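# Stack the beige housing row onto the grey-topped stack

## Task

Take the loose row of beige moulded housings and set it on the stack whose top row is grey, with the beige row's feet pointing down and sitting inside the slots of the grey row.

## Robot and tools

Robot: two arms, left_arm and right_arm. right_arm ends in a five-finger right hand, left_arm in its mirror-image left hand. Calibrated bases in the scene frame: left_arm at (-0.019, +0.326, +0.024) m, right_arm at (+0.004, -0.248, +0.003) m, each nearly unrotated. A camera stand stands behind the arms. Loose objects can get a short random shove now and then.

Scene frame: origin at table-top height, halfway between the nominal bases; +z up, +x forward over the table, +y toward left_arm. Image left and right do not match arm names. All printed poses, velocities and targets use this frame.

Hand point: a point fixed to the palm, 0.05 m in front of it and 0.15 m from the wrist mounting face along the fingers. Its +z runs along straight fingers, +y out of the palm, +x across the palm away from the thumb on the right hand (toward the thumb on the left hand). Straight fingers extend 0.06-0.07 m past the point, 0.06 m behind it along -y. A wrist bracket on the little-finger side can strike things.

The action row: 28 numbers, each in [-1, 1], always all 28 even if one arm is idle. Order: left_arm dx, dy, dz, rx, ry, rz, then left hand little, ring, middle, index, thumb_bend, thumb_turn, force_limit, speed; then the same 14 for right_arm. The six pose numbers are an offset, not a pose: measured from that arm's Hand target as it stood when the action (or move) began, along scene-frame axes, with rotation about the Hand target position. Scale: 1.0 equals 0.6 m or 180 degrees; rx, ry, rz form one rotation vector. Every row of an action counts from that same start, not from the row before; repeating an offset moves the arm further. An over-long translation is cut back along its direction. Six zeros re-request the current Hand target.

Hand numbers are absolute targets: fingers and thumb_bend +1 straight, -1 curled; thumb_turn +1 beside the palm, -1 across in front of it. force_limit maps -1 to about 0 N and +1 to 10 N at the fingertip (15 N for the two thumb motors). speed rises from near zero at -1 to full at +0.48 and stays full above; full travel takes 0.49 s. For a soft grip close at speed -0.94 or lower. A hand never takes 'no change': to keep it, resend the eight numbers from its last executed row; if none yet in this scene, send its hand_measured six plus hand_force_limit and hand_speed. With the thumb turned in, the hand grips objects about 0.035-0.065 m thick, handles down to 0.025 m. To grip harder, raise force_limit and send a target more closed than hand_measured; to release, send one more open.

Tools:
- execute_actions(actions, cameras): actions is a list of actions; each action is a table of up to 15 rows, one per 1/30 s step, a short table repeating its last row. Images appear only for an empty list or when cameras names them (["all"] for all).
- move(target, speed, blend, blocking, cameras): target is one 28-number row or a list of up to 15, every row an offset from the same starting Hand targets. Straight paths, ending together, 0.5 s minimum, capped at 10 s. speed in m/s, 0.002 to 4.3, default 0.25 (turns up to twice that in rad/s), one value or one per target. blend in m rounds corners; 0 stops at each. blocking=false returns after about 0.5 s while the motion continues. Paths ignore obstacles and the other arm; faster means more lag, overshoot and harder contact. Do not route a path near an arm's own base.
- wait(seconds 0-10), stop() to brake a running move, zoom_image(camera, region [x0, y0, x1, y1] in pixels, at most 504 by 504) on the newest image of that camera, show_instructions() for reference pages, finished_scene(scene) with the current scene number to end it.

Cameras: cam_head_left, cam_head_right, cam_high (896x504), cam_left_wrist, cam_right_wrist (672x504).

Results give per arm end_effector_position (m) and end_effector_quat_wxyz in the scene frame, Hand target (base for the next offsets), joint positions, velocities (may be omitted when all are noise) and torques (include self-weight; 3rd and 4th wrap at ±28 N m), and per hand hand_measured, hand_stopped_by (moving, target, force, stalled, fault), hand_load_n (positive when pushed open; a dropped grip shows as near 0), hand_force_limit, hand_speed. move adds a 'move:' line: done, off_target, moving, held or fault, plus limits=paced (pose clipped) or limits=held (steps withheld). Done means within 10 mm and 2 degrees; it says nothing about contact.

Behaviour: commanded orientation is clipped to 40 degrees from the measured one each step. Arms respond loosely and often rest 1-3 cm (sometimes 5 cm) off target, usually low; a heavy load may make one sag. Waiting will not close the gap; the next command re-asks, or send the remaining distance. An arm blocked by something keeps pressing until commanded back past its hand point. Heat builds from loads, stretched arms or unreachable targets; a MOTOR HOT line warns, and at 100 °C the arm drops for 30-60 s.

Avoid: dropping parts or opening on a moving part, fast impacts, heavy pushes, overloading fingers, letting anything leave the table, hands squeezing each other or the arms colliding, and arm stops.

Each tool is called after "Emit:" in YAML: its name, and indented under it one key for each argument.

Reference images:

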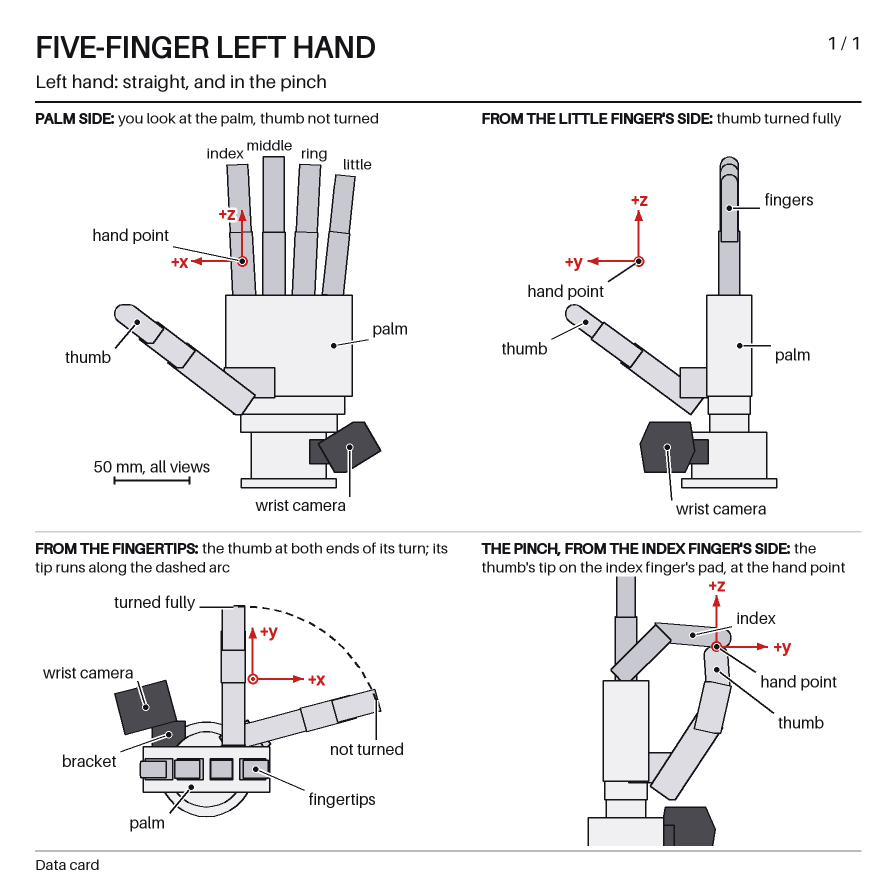

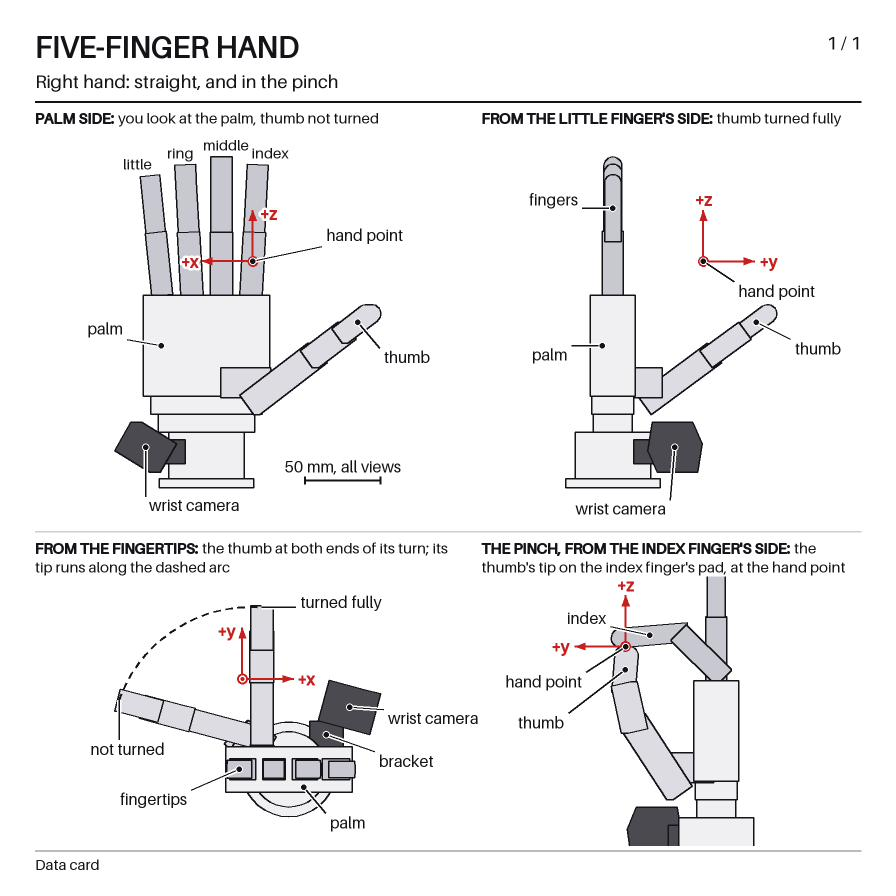

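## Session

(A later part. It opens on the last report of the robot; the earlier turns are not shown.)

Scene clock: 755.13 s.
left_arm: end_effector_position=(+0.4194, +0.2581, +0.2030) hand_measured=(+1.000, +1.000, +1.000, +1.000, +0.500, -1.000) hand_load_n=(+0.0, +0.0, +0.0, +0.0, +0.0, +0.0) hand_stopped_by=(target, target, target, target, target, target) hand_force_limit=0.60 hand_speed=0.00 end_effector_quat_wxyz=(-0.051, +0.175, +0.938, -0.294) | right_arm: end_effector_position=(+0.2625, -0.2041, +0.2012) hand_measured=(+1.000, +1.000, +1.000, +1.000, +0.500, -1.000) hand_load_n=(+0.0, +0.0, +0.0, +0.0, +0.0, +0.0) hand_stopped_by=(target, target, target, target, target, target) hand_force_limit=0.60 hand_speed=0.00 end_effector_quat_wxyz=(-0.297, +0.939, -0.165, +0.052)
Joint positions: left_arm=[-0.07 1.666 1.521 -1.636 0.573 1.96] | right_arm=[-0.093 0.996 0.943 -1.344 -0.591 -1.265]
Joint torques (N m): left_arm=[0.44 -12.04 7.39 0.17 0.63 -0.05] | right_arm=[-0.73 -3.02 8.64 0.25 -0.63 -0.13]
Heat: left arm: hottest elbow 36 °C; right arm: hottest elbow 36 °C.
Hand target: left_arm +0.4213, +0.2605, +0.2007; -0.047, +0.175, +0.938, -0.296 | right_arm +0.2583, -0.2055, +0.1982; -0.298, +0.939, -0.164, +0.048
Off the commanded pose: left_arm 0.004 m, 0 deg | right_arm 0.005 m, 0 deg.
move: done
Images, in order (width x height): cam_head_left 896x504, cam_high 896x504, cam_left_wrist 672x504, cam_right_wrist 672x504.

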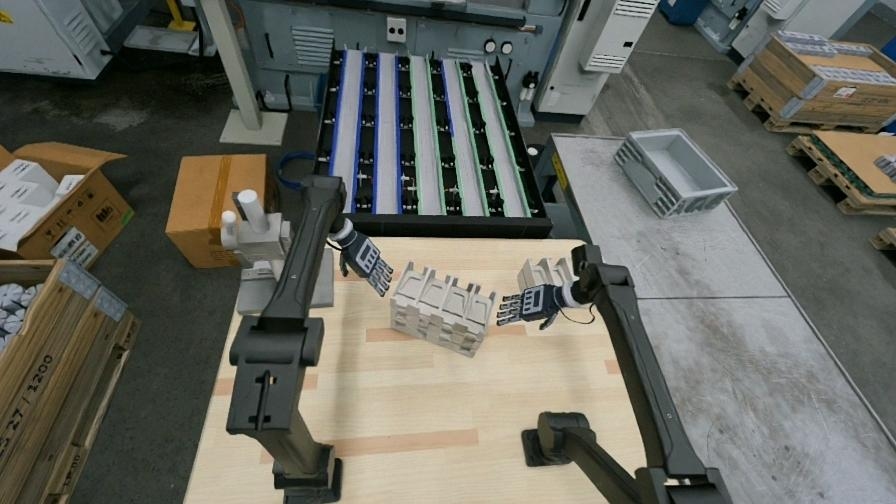

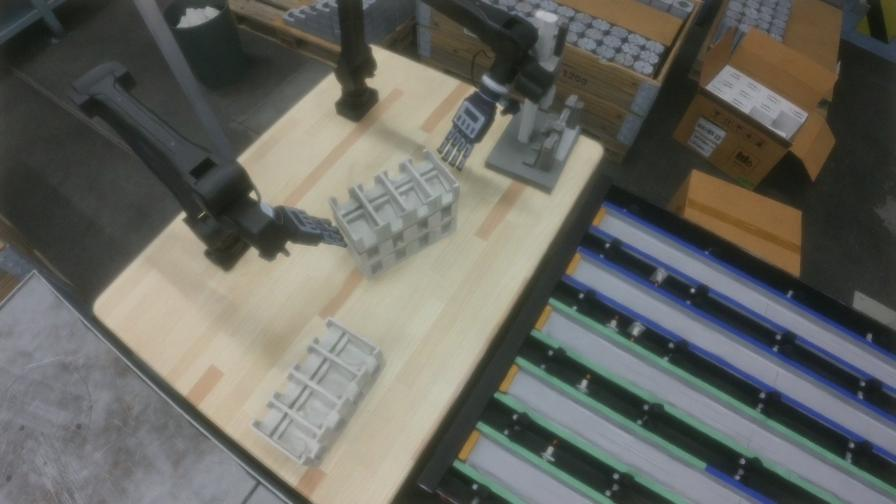

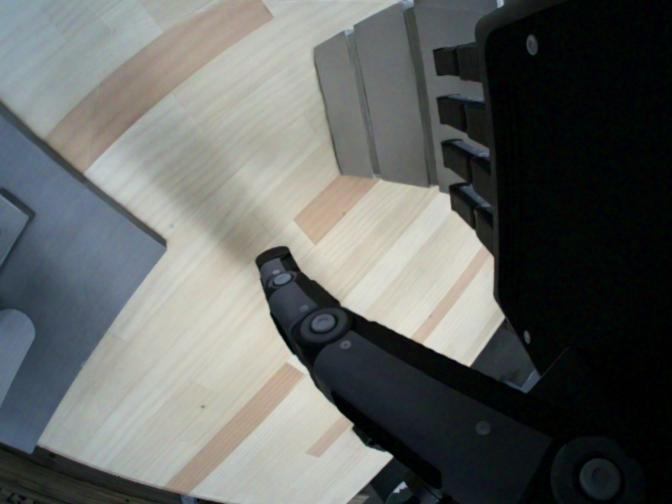

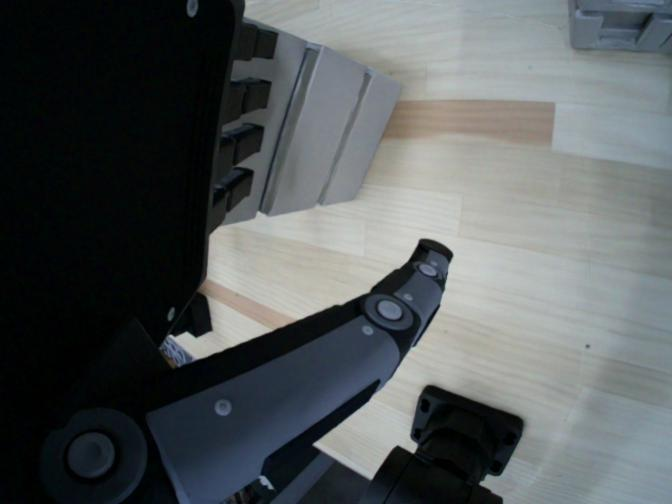

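Emit:
move:
  target: [-0.008,-0.034,0.0,0,0,0,1,1,1,1,0.5,-1,0.6,0,-0.0,-0.0,0.0,0,0,0,1,1,1,1,0.5,-1,0.6,0]
  speed: 0.05
  cameras: ["cam_high","cam_head_left","cam_left_wrist"]

Emit:
zoom_image:
  camera: "cam_high"
  region: [390, 120, 500, 230]

Emit:
zoom_image:
  camera: "cam_left_wrist"
  region: [240, 0, 480, 240]

Scene clock: 761.70 s.
left_arm: end_effector_position=(+0.4179, +0.2421, +0.1977) hand_measured=(+1.000, +1.000, +1.000, +1.000, +0.500, -1.000) hand_load_n=(-0.5, -0.5, +0.0, +0.0, +0.0, +0.0) hand_stopped_by=(target, target, target, target, target, target) hand_force_limit=0.60 hand_speed=0.00 end_effector_quat_wxyz=(-0.052, +0.175, +0.938, -0.296) | right_arm: end_effector_position=(+0.2625, -0.2041, +0.2012) hand_measured=(+1.000, +1.000, +1.000, +1.000, +0.500, -1.000) hand_load_n=(+0.0, +0.0, +0.0, +0.0, +0.0, +0.0) hand_stopped_by=(target, target, target, target, target, target) hand_force_limit=0.60 hand_speed=0.00 end_effector_quat_wxyz=(-0.297, +0.939, -0.165, +0.052)
Joint positions: left_arm=[-0.102 1.666 1.507 -1.606 0.582 1.924] | right_arm=[-0.093 0.996 0.943 -1.344 -0.591 -1.265]
Joint torques (N m): left_arm=[-0.26 -13.27 7.1 0.21 0.64 -0.19] | right_arm=[-0.79 -3.08 8.65 0.24 -0.63 -0.12]
Heat: left arm: hottest elbow 36 °C; right arm: hottest elbow 36 °C.
Hand target: left_arm +0.4166, +0.2401, +0.2007; -0.047, +0.174, +0.938, -0.296 | right_arm +0.2583, -0.2055, +0.1982; -0.298, +0.939, -0.164, +0.048
Off the commanded pose: left_arm 0.004 m, 1 deg | right_arm 0.005 m, 0 deg.
move: done
Images, in order (width x height): cam_head_left 896x504, cam_high 896x504, cam_left_wrist 672x504.

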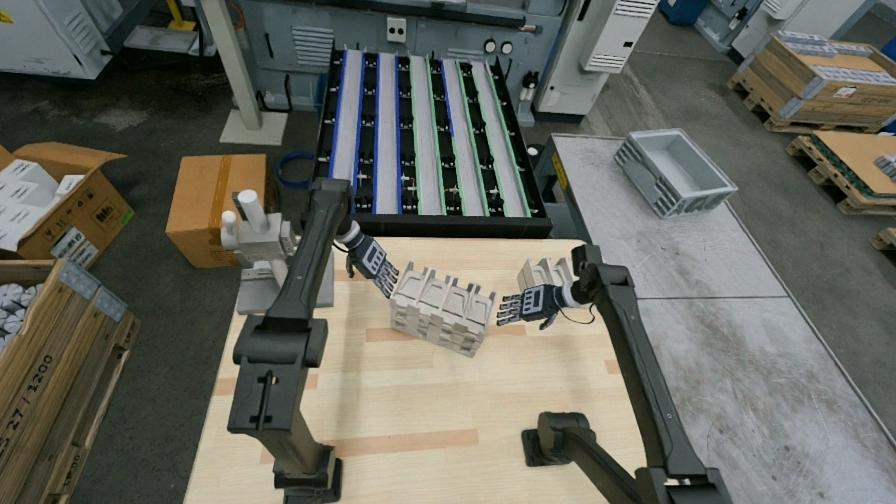

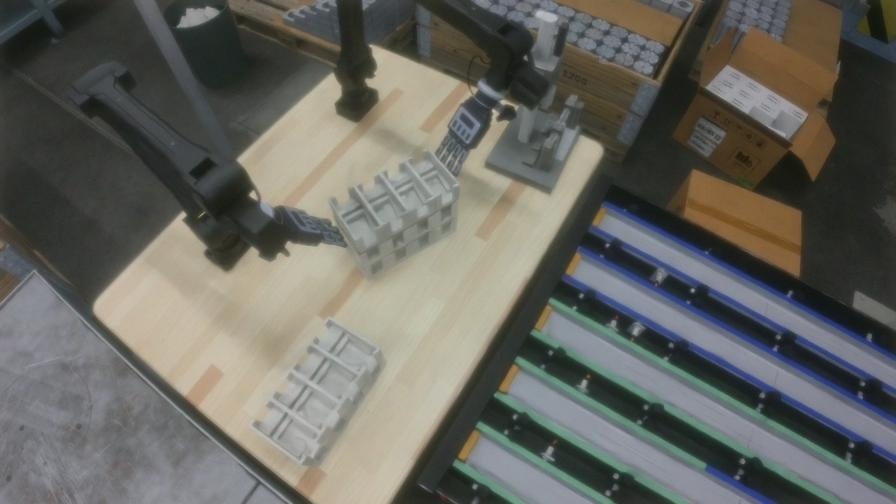

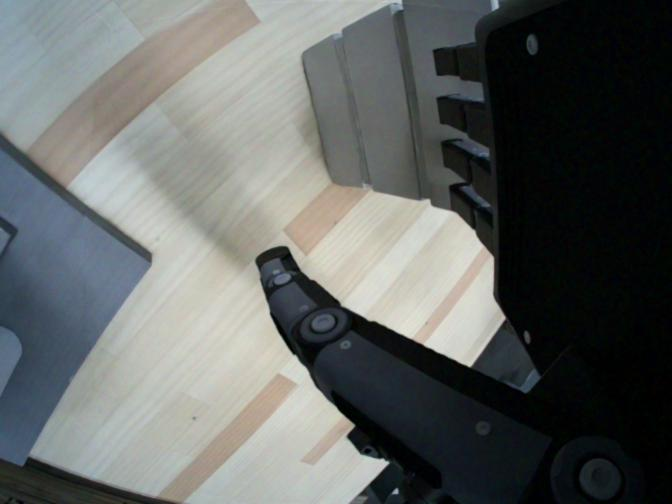

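Scaled by 4.582 from the camera's 896x504 image, which has a finer 1280x720 frame.

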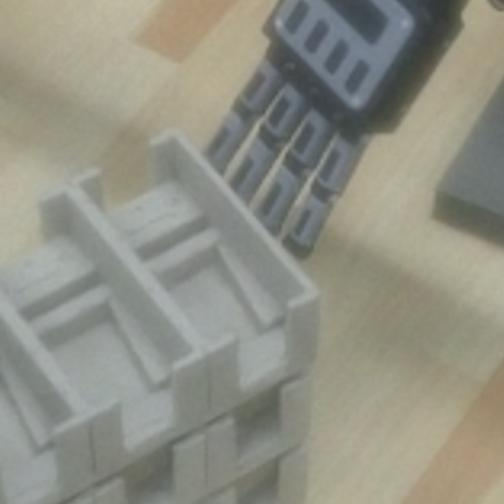

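Scaled by 2.100 from the camera's 672x504 image, which has a finer 960x720 frame.

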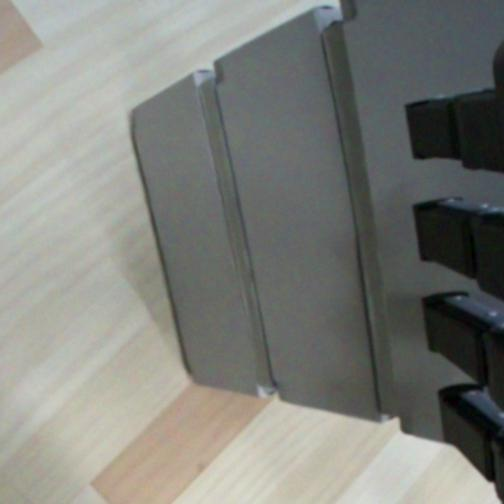

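Emit:
move:
  target: [-0.003,-0.0085,0.0,0,0,0,1,1,1,1,0.5,-1,0.6,0,-0.0,-0.0,0.0,0,0,0,1,1,1,1,0.5,-1,0.6,0]
  speed: 0.03

Emit:
move:
  target: [-0.002,-0.0055,0.0,0,0,0,1,1,1,1,0.5,-1,0.6,0,-0.0,-0.0,0.0,0,0,0,1,1,1,1,0.5,-1,0.6,0]
  speed: 0.03

Emit:
move:
  target: [-0.0014,-0.0038,0.0,0,0,0,1,1,1,1,0.5,-1,0.6,0,-0.0,-0.0,0.0,0,0,0,1,1,1,1,0.5,-1,0.6,0]
  speed: 0.03
  cameras: ["cam_high","cam_head_left","cam_left_wrist"]

Emit:
zoom_image:
  camera: "cam_high"
  region: [390, 120, 500, 230]

Scene clock: 763.93 s.
left_arm: end_effector_position=(+0.4178, +0.2403, +0.1961) hand_measured=(+1.000, +1.000, +1.000, +1.000, +0.500, -1.000) hand_load_n=(+0.0, +0.0, -1.0, +0.0, +0.5, +0.0) hand_stopped_by=(target, target, target, target, target, target) hand_force_limit=0.60 hand_speed=0.00 end_effector_quat_wxyz=(-0.053, +0.171, +0.938, -0.296) | right_arm: end_effector_position=(+0.2625, -0.2041, +0.2012) hand_measured=(+1.000, +1.000, +1.000, +1.000, +0.500, -1.000) hand_load_n=(+0.0, +0.0, +0.0, +0.0, +0.0, +0.0) hand_stopped_by=(target, target, target, target, target, target) hand_force_limit=0.60 hand_speed=0.00 end_effector_quat_wxyz=(-0.297, +0.939, -0.165, +0.052)
Joint positions: left_arm=[-0.106 1.666 1.503 -1.598 0.583 1.912] | right_arm=[-0.093 0.996 0.943 -1.344 -0.591 -1.265]
Joint torques (N m): left_arm=[-0.79 -13.68 6.94 0.21 0.66 -0.2] | right_arm=[-0.79 -3.02 8.65 0.25 -0.63 -0.12]
Heat: left arm: hottest elbow 36 °C; right arm: hottest elbow 36 °C.
Hand target: left_arm +0.4148, +0.2351, +0.2006; -0.047, +0.174, +0.938, -0.296 | right_arm +0.2583, -0.2055, +0.1982; -0.298, +0.939, -0.164, +0.048
Off the commanded pose: left_arm 0.008 m, 1 deg | right_arm 0.005 m, 0 deg.
move: done

Scene clock: 764.63 s.
left_arm: end_effector_position=(+0.4180, +0.2402, +0.1961) hand_measured=(+1.000, +1.000, +1.000, +1.000, +0.500, -1.000) hand_load_n=(+0.0, +0.0, -1.5, -0.5, +0.0, +0.0) hand_stopped_by=(target, target, target, target, target, target) hand_force_limit=0.60 hand_speed=0.00 end_effector_quat_wxyz=(-0.052, +0.168, +0.939, -0.295) | right_arm: end_effector_position=(+0.2625, -0.2041, +0.2012) hand_measured=(+1.000, +1.000, +1.000, +1.000, +0.500, -1.000) hand_load_n=(+0.0, +0.0, +0.0, +0.0, +0.0, +0.0) hand_stopped_by=(target, target, target, target, target, target) hand_force_limit=0.60 hand_speed=0.00 end_effector_quat_wxyz=(-0.297, +0.939, -0.165, +0.052)
Joint positions: left_arm=[-0.106 1.666 1.503 -1.595 0.583 1.905] | right_arm=[-0.093 0.996 0.943 -1.344 -0.591 -1.265]
Joint torques (N m): left_arm=[-1.26 -13.92 6.61 0.28 0.71 -0.18] | right_arm=[-0.79 -3.08 8.64 0.27 -0.63 -0.13]
Heat: left arm: hottest elbow 36 °C; right arm: hottest elbow 36 °C.
Hand target: left_arm +0.4135, +0.2318, +0.2006; -0.047, +0.174, +0.938, -0.296 | right_arm +0.2583, -0.2055, +0.1982; -0.298, +0.939, -0.164, +0.048
Off the commanded pose: left_arm 0.011 m, 1 deg | right_arm 0.005 m, 0 deg.
move: off_target (left_arm)

Scene clock: 765.53 s.
left_arm: end_effector_position=(+0.4172, +0.2387, +0.1950) hand_measured=(+1.000, +1.000, +1.000, +1.000, +0.500, -1.000) hand_load_n=(+0.0, +0.0, -1.0, +0.0, +0.0, +0.0) hand_stopped_by=(target, target, target, target, target, target) hand_force_limit=0.60 hand_speed=0.00 end_effector_quat_wxyz=(-0.053, +0.168, +0.939, -0.295) | right_arm: end_effector_position=(+0.2625, -0.2041, +0.2012) hand_measured=(+1.000, +1.000, +1.000, +1.000, +0.500, -1.000) hand_load_n=(+0.0, +0.0, +0.0, +0.0, +0.0, +0.0) hand_stopped_by=(target, target, target, target, target, target) hand_force_limit=0.60 hand_speed=0.00 end_effector_quat_wxyz=(-0.297, +0.939, -0.165, +0.052)
Joint positions: left_arm=[-0.11 1.664 1.498 -1.589 0.582 1.899] | right_arm=[-0.093 0.996 0.943 -1.344 -0.591 -1.265]
Joint torques (N m): left_arm=[-1.55 -13.92 6.82 0.21 0.76 -0.19] | right_arm=[-0.85 -3.14 8.62 0.25 -0.63 -0.12]
Heat: left arm: hottest elbow 36 °C; right arm: hottest elbow 36 °C.
Hand target: left_arm +0.4127, +0.2294, +0.2005; -0.047, +0.175, +0.938, -0.296 | right_arm +0.2583, -0.2055, +0.1982; -0.298, +0.939, -0.164, +0.048
Off the commanded pose: left_arm 0.012 m, 1 deg | right_arm 0.005 m, 0 deg.
move: off_target (left_arm)
Images, in order (width x height): cam_head_left 896x504, cam_high 896x504, cam_left_wrist 672x504.

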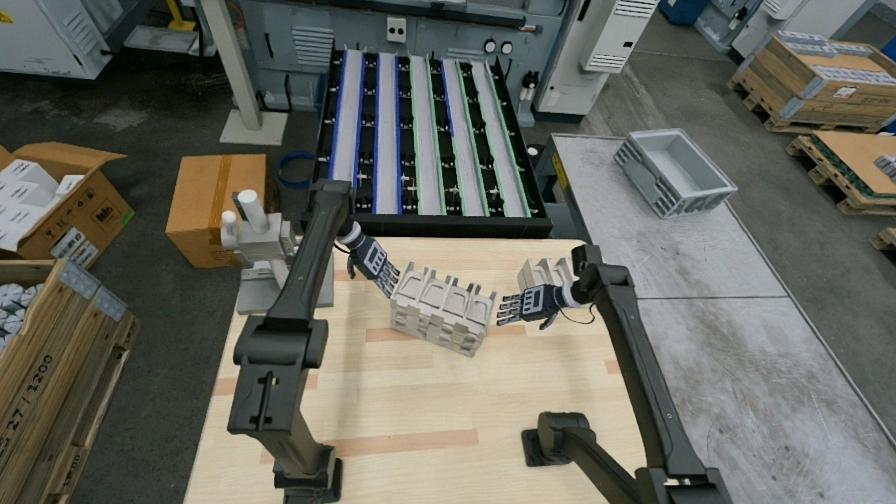

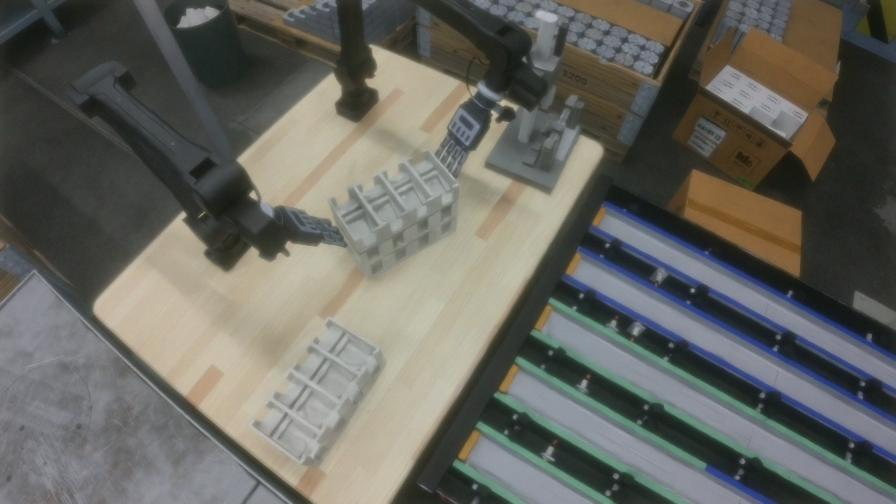

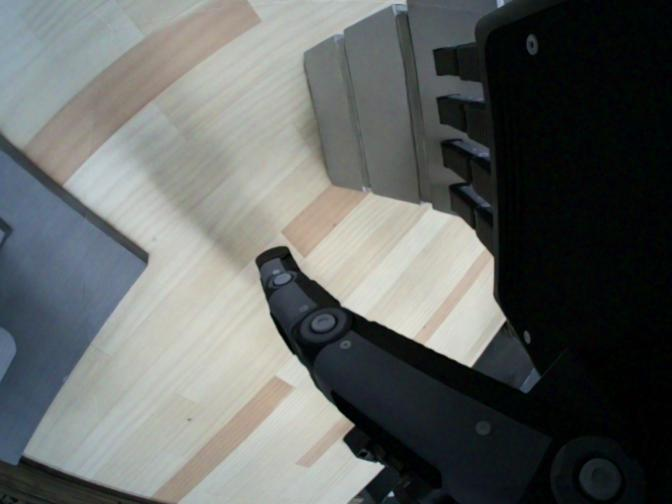

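Scaled by 4.582 from the camera's 896x504 image, which has a finer 1280x720 frame.

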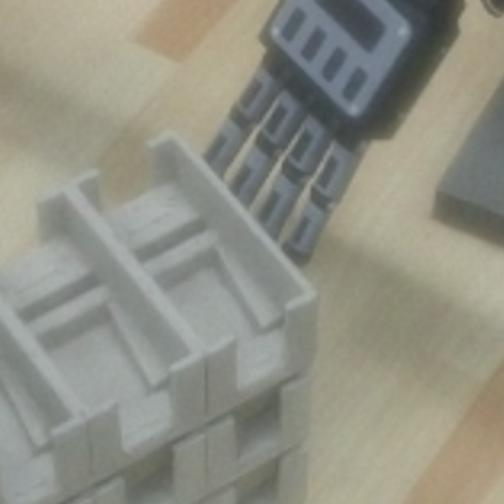

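Emit:
zoom_image:
  camera: "cam_high"
  region: [390, 180, 460, 250]

Emit:
zoom_image:
  camera: "cam_high"
  region: [335, 210, 405, 280]

Emit:
zoom_image:
  camera: "cam_head_left"
  region: [382, 280, 442, 340]

Emit:
zoom_image:
  camera: "cam_head_left"
  region: [440, 310, 500, 370]

Emit:
zoom_image:
  camera: "cam_left_wrist"
  region: [240, 0, 480, 240]

Scaled by 7.200 from the camera's 896x504 image, which has a finer 1280x720 frame.

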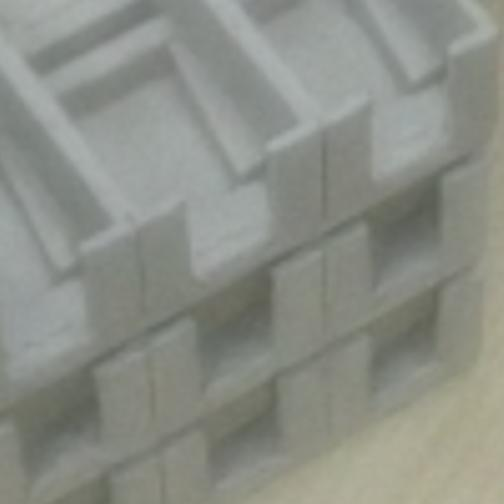

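Scaled by 7.200 from the camera's 896x504 image, which has a finer 1280x720 frame.

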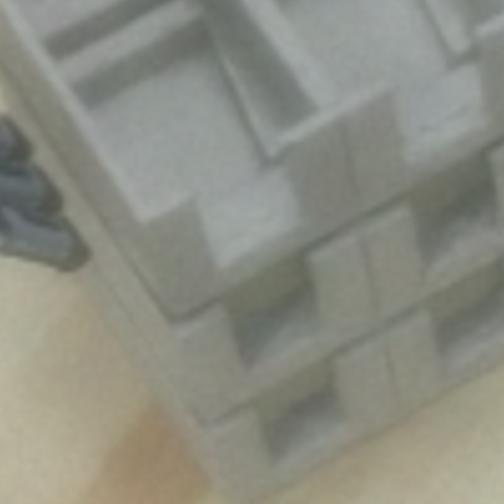

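Scaled by 8.400 from the camera's 896x504 image, which has a finer 1280x720 frame.

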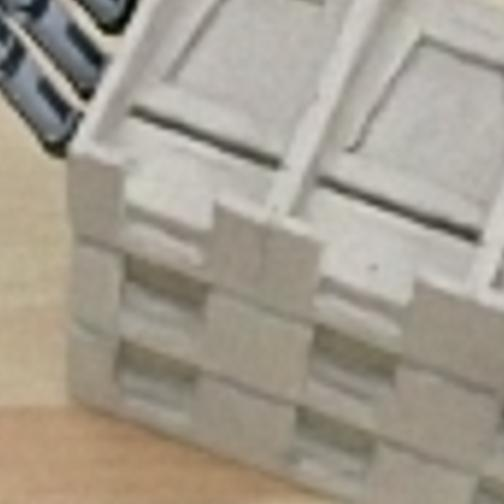

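Scaled by 8.400 from the camera's 896x504 image, which has a finer 1280x720 frame.

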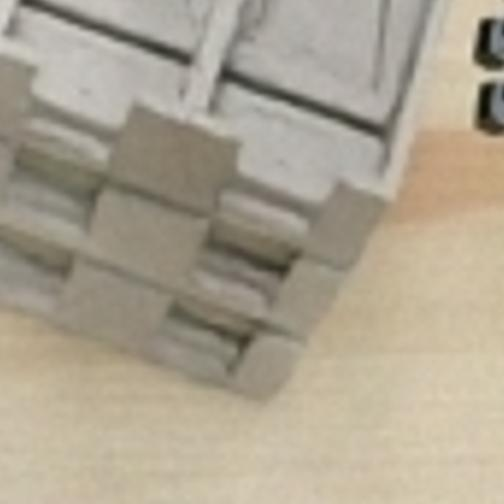

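Scaled by 2.100 from the camera's 672x504 image, which has a finer 960x720 frame.

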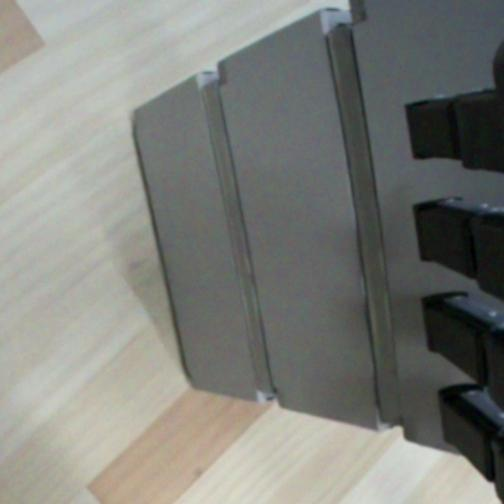

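Emit:
move:
  target:
    - [0.01,0.035,0.0,0,0,0,1,1,1,1,0.5,-1,0.6,0,-0.05,-0.02,0.17,0,0,0,1,1,1,1,0.5,-1,0.6,0]
    - [0.01,0.035,0.0,0,0,0,1,1,1,1,0.5,-1,0.6,0,-0.12,0.3,0.17,0,0,0,1,1,1,1,0.5,-1,0.6,0]
  speed: 0.12
  cameras: ["cam_high","cam_head_left","cam_right_wrist"]

Scene clock: 774.90 s.
left_arm: end_effector_position=(+0.4171, +0.2473, +0.1953) hand_measured=(+1.000, +1.000, +1.000, +1.000, +0.500, -1.000) hand_load_n=(+0.0, +0.0, +0.0, +0.0, +0.0, +0.0) hand_stopped_by=(target, target, target, target, target, target) hand_force_limit=0.60 hand_speed=0.00 end_effector_quat_wxyz=(-0.052, +0.173, +0.938, -0.297) | right_arm: end_effector_position=(+0.1847, -0.0279, +0.3018) hand_measured=(+1.000, +1.000, +1.000, +1.000, +0.500, -1.000) hand_load_n=(+0.0, +0.0, +0.0, +0.0, +0.0, +0.0) hand_stopped_by=(target, target, target, target, target, target) hand_force_limit=0.60 hand_speed=0.00 end_effector_quat_wxyz=(-0.297, +0.940, -0.159, +0.048)
Joint positions: left_arm=[-0.091 1.664 1.498 -1.604 0.582 1.934] | right_arm=[0.675 0.882 1.121 -1.276 -0.315 -0.476]
Joint torques (N m): left_arm=[0.38 -12.51 8.46 -0.43 0.49 -0.04] | right_arm=[0.03 -1.44 9.63 1.5 -0.13 0.14]
Heat: left arm: hottest elbow 36 °C; right arm: hottest elbow 36 °C.
Hand target: left_arm +0.4187, +0.2504, +0.2005; -0.047, +0.174, +0.938, -0.296 | right_arm +0.1863, -0.0255, +0.3000; -0.297, +0.939, -0.164, +0.048
Off the commanded pose: left_arm 0.006 m, 1 deg | right_arm 0.003 m, 1 deg.
move: done
Images, in order (width x height): cam_head_left 896x504, cam_high 896x504, cam_right_wrist 672x504.

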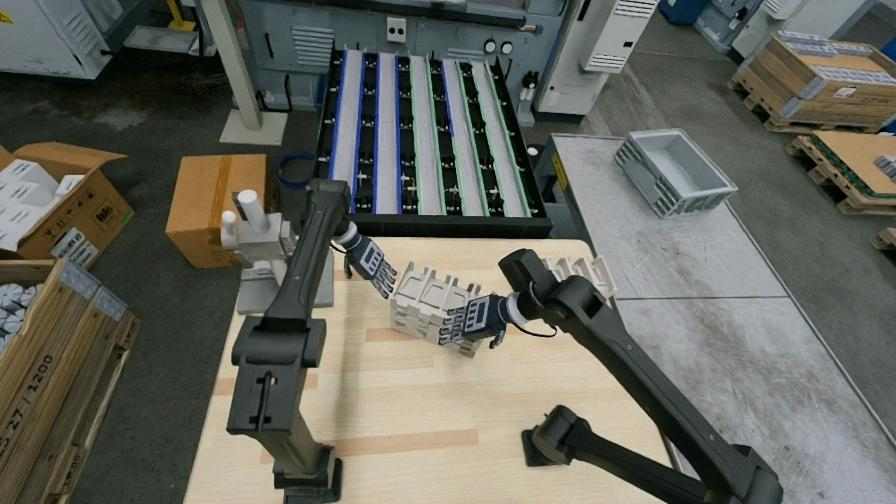

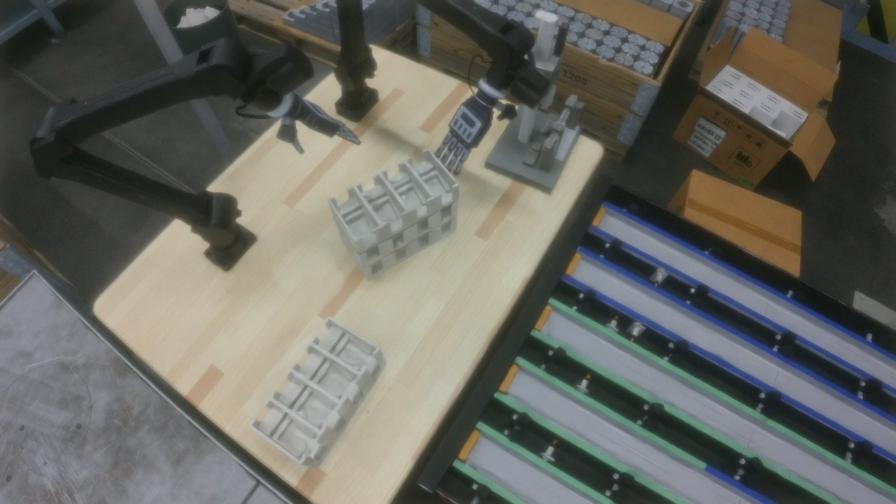

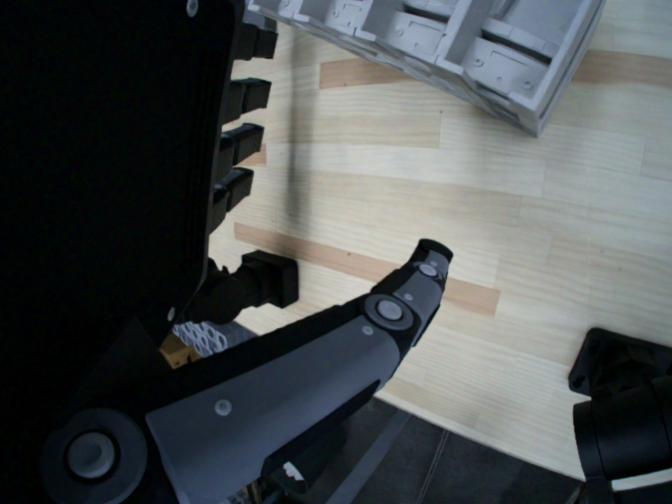

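Emit:
move:
  target:
    - [0,0,0.0,0,0,0,1,1,1,1,0.5,-1,0.6,0,0,0.005,-0.165,0,0,0,1,1,1,1,0.5,-1,0.6,0]
    - [0,0,0.0,0,0,0,1,1,1,1,0.5,-1,0.6,0,0.023,-0.003,-0.165,0,0,0,1,1,1,1,0.5,-1,0.6,0]
  speed: 0.08
  cameras: ["cam_high","cam_head_left","cam_right_wrist"]

Emit:
zoom_image:
  camera: "cam_high"
  region: [300, 100, 440, 240]

Emit:
zoom_image:
  camera: "cam_head_left"
  region: [380, 260, 510, 365]

Scene clock: 778.77 s.
left_arm: end_effector_position=(+0.4171, +0.2473, +0.1953) hand_measured=(+1.000, +1.000, +1.000, +1.000, +0.500, -1.000) hand_load_n=(+0.0, +0.0, +0.0, +0.0, +0.0, +0.0) hand_stopped_by=(target, target, target, target, target, target) hand_force_limit=0.60 hand_speed=0.00 end_effector_quat_wxyz=(-0.052, +0.173, +0.938, -0.297) | right_arm: end_effector_position=(+0.1956, -0.0287, +0.2005) hand_measured=(+1.000, +1.000, +1.000, +1.000, +0.500, -1.000) hand_load_n=(+0.0, +0.0, +0.0, +0.0, +0.0, +0.0) hand_stopped_by=(target, target, target, target, target, target) hand_force_limit=0.60 hand_speed=0.00 end_effector_quat_wxyz=(-0.295, +0.939, -0.169, +0.045)
Joint positions: left_arm=[-0.091 1.664 1.498 -1.604 0.582 1.934] | right_arm=[0.643 0.881 0.854 -1.025 -0.328 -0.486]
Joint torques (N m): left_arm=[0.38 -12.51 8.47 -0.43 0.49 -0.04] | right_arm=[-0.56 -1.38 10.54 1.43 -0.39 -0.13]
Heat: left arm: hottest elbow 35 °C; right arm: hottest elbow 36 °C.
Hand target: left_arm +0.4187, +0.2504, +0.2005; -0.047, +0.174, +0.938, -0.296 | right_arm +0.2001, -0.0273, +0.2011; -0.298, +0.939, -0.164, +0.048
Off the commanded pose: left_arm 0.006 m, 1 deg | right_arm 0.005 m, 1 deg.
move: done
Images, in order (width x height): cam_head_left 896x504, cam_high 896x504, cam_right_wrist 672x504.

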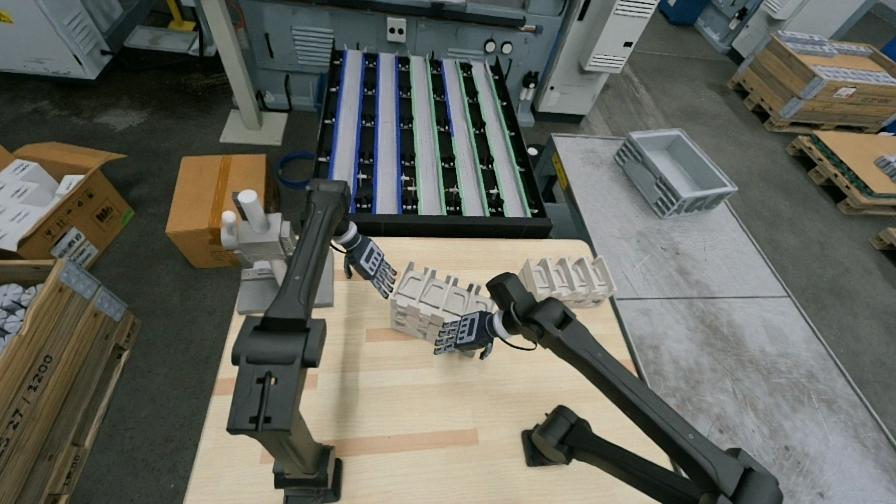

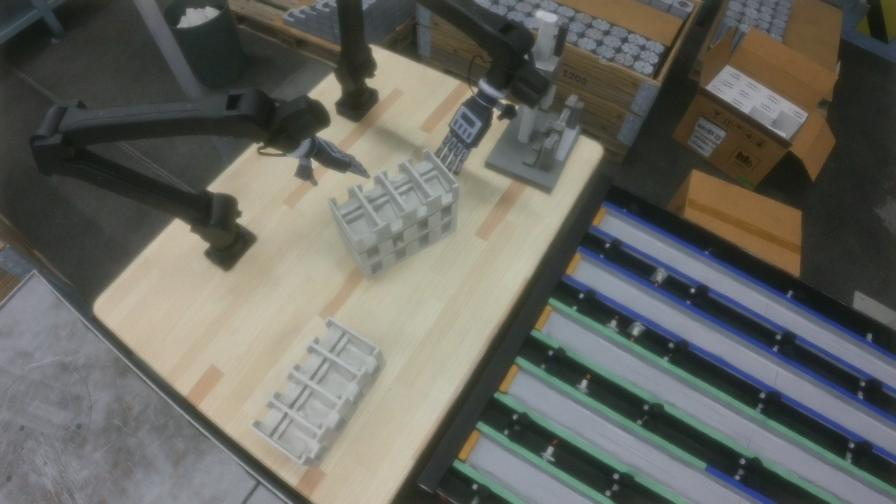

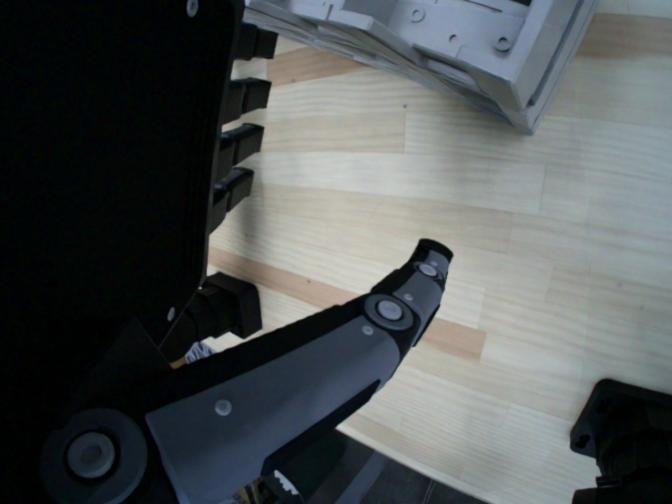

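Scaled by 3.600 from the camera's 896x504 image, which has a finer 1280x720 frame.

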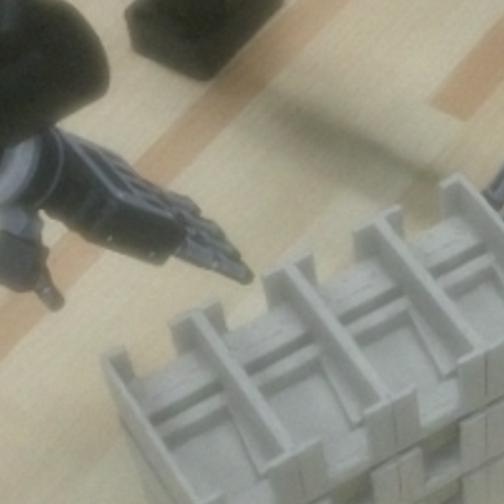

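Scaled by 3.877 from the camera's 896x504 image, which has a finer 1280x720 frame.

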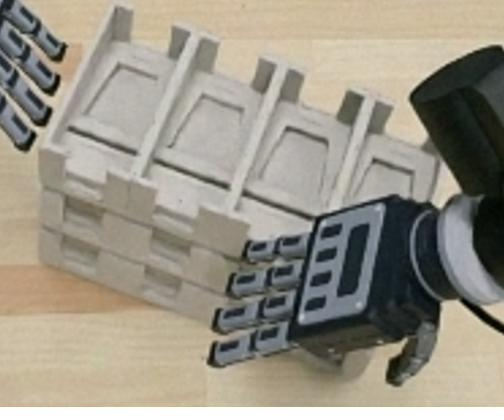

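Emit:
move:
  target: [0,0,0.0,0,0,0,1,1,1,1,0.5,-1,0.6,0,0.0125,-0.0046,0,0,0,0,1,1,1,1,0.5,-1,0.6,0]
  speed: 0.04

Emit:
move:
  target: [0,0,0.0,0,0,0,1,1,1,1,0.5,-1,0.6,0,0.0056,-0.002,0,0,0,0,1,1,1,1,0.5,-1,0.6,0]
  speed: 0.03
  cameras: ["cam_high","cam_head_left"]

Emit:
zoom_image:
  camera: "cam_high"
  region: [320, 120, 420, 220]

Scene clock: 782.77 s.
left_arm: end_effector_position=(+0.4171, +0.2473, +0.1953) hand_measured=(+1.000, +1.000, +1.000, +1.000, +0.500, -1.000) hand_load_n=(+0.0, +0.0, +0.0, +0.0, +0.0, +0.0) hand_stopped_by=(target, target, target, target, target, target) hand_force_limit=0.60 hand_speed=0.00 end_effector_quat_wxyz=(-0.052, +0.173, +0.938, -0.297) | right_arm: end_effector_position=(+0.2007, -0.0320, +0.1972) hand_measured=(+1.000, +1.000, +1.000, +1.000, +0.500, -1.000) hand_load_n=(+0.0, +0.0, +0.0, +0.0, +0.0, +0.0) hand_stopped_by=(target, target, target, target, target, target) hand_force_limit=0.60 hand_speed=0.00 end_effector_quat_wxyz=(-0.293, +0.940, -0.169, +0.042)
Joint positions: left_arm=[-0.091 1.664 1.498 -1.604 0.582 1.934] | right_arm=[0.62 0.894 0.854 -1.025 -0.341 -0.509]
Joint torques (N m): left_arm=[0.38 -12.57 8.46 -0.43 0.49 -0.04] | right_arm=[-0.85 -1.49 11.26 1.33 -0.4 -0.11]
Heat: left arm: hottest elbow 35 °C; right arm: hottest elbow 36 °C.
Hand target: left_arm +0.4187, +0.2504, +0.2005; -0.047, +0.174, +0.938, -0.296 | right_arm +0.2076, -0.0301, +0.2011; -0.297, +0.939, -0.164, +0.048
Off the commanded pose: left_arm 0.006 m, 1 deg | right_arm 0.008 m, 1 deg.
move: done

Scene clock: 783.50 s.
left_arm: end_effector_position=(+0.4171, +0.2473, +0.1953) hand_measured=(+1.000, +1.000, +1.000, +1.000, +0.500, -1.000) hand_load_n=(+0.0, +0.0, +0.0, +0.0, +0.0, +0.0) hand_stopped_by=(target, target, target, target, target, target) hand_force_limit=0.60 hand_speed=0.00 end_effector_quat_wxyz=(-0.052, +0.173, +0.938, -0.297) | right_arm: end_effector_position=(+0.2031, -0.0336, +0.1958) hand_measured=(+1.000, +1.000, +1.000, +1.000, +0.500, -1.000) hand_load_n=(+0.0, +0.0, +0.0, +0.0, +0.0, +0.0) hand_stopped_by=(target, target, target, target, target, target) hand_force_limit=0.60 hand_speed=0.00 end_effector_quat_wxyz=(-0.292, +0.940, -0.169, +0.041)
Joint positions: left_arm=[-0.091 1.664 1.498 -1.604 0.582 1.934] | right_arm=[0.609 0.9 0.854 -1.025 -0.347 -0.52]
Joint torques (N m): left_arm=[0.44 -12.51 8.47 -0.43 0.49 -0.03] | right_arm=[-0.85 -1.38 11.6 1.31 -0.41 -0.12]
Heat: left arm: hottest elbow 35 °C; right arm: hottest elbow 36 °C.
Hand target: left_arm +0.4187, +0.2504, +0.2005; -0.047, +0.174, +0.938, -0.296 | right_arm +0.2110, -0.0313, +0.2012; -0.298, +0.939, -0.164, +0.048
Off the commanded pose: left_arm 0.006 m, 1 deg | right_arm 0.010 m, 1 deg.
move: done
Images, in order (width x height): cam_head_left 896x504, cam_high 896x504.

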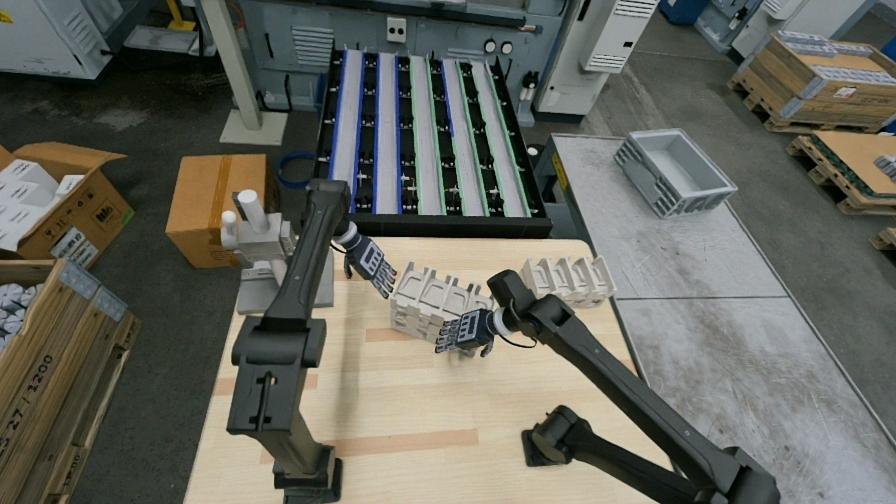

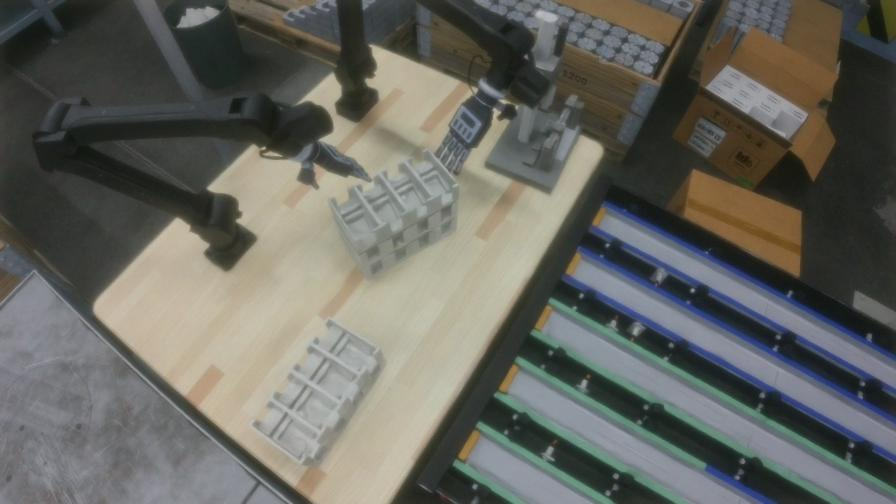

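Scaled by 5.040 from the camera's 896x504 image, which has a finer 1280x720 frame.

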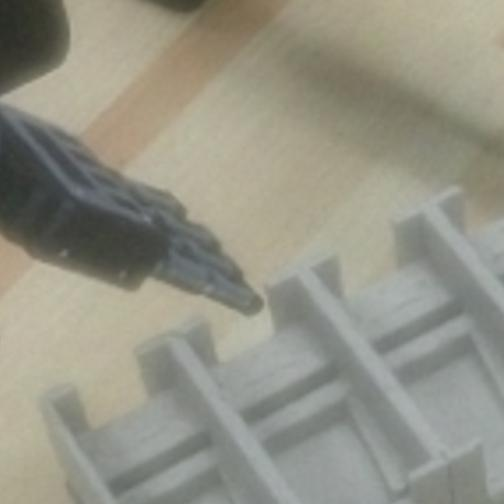

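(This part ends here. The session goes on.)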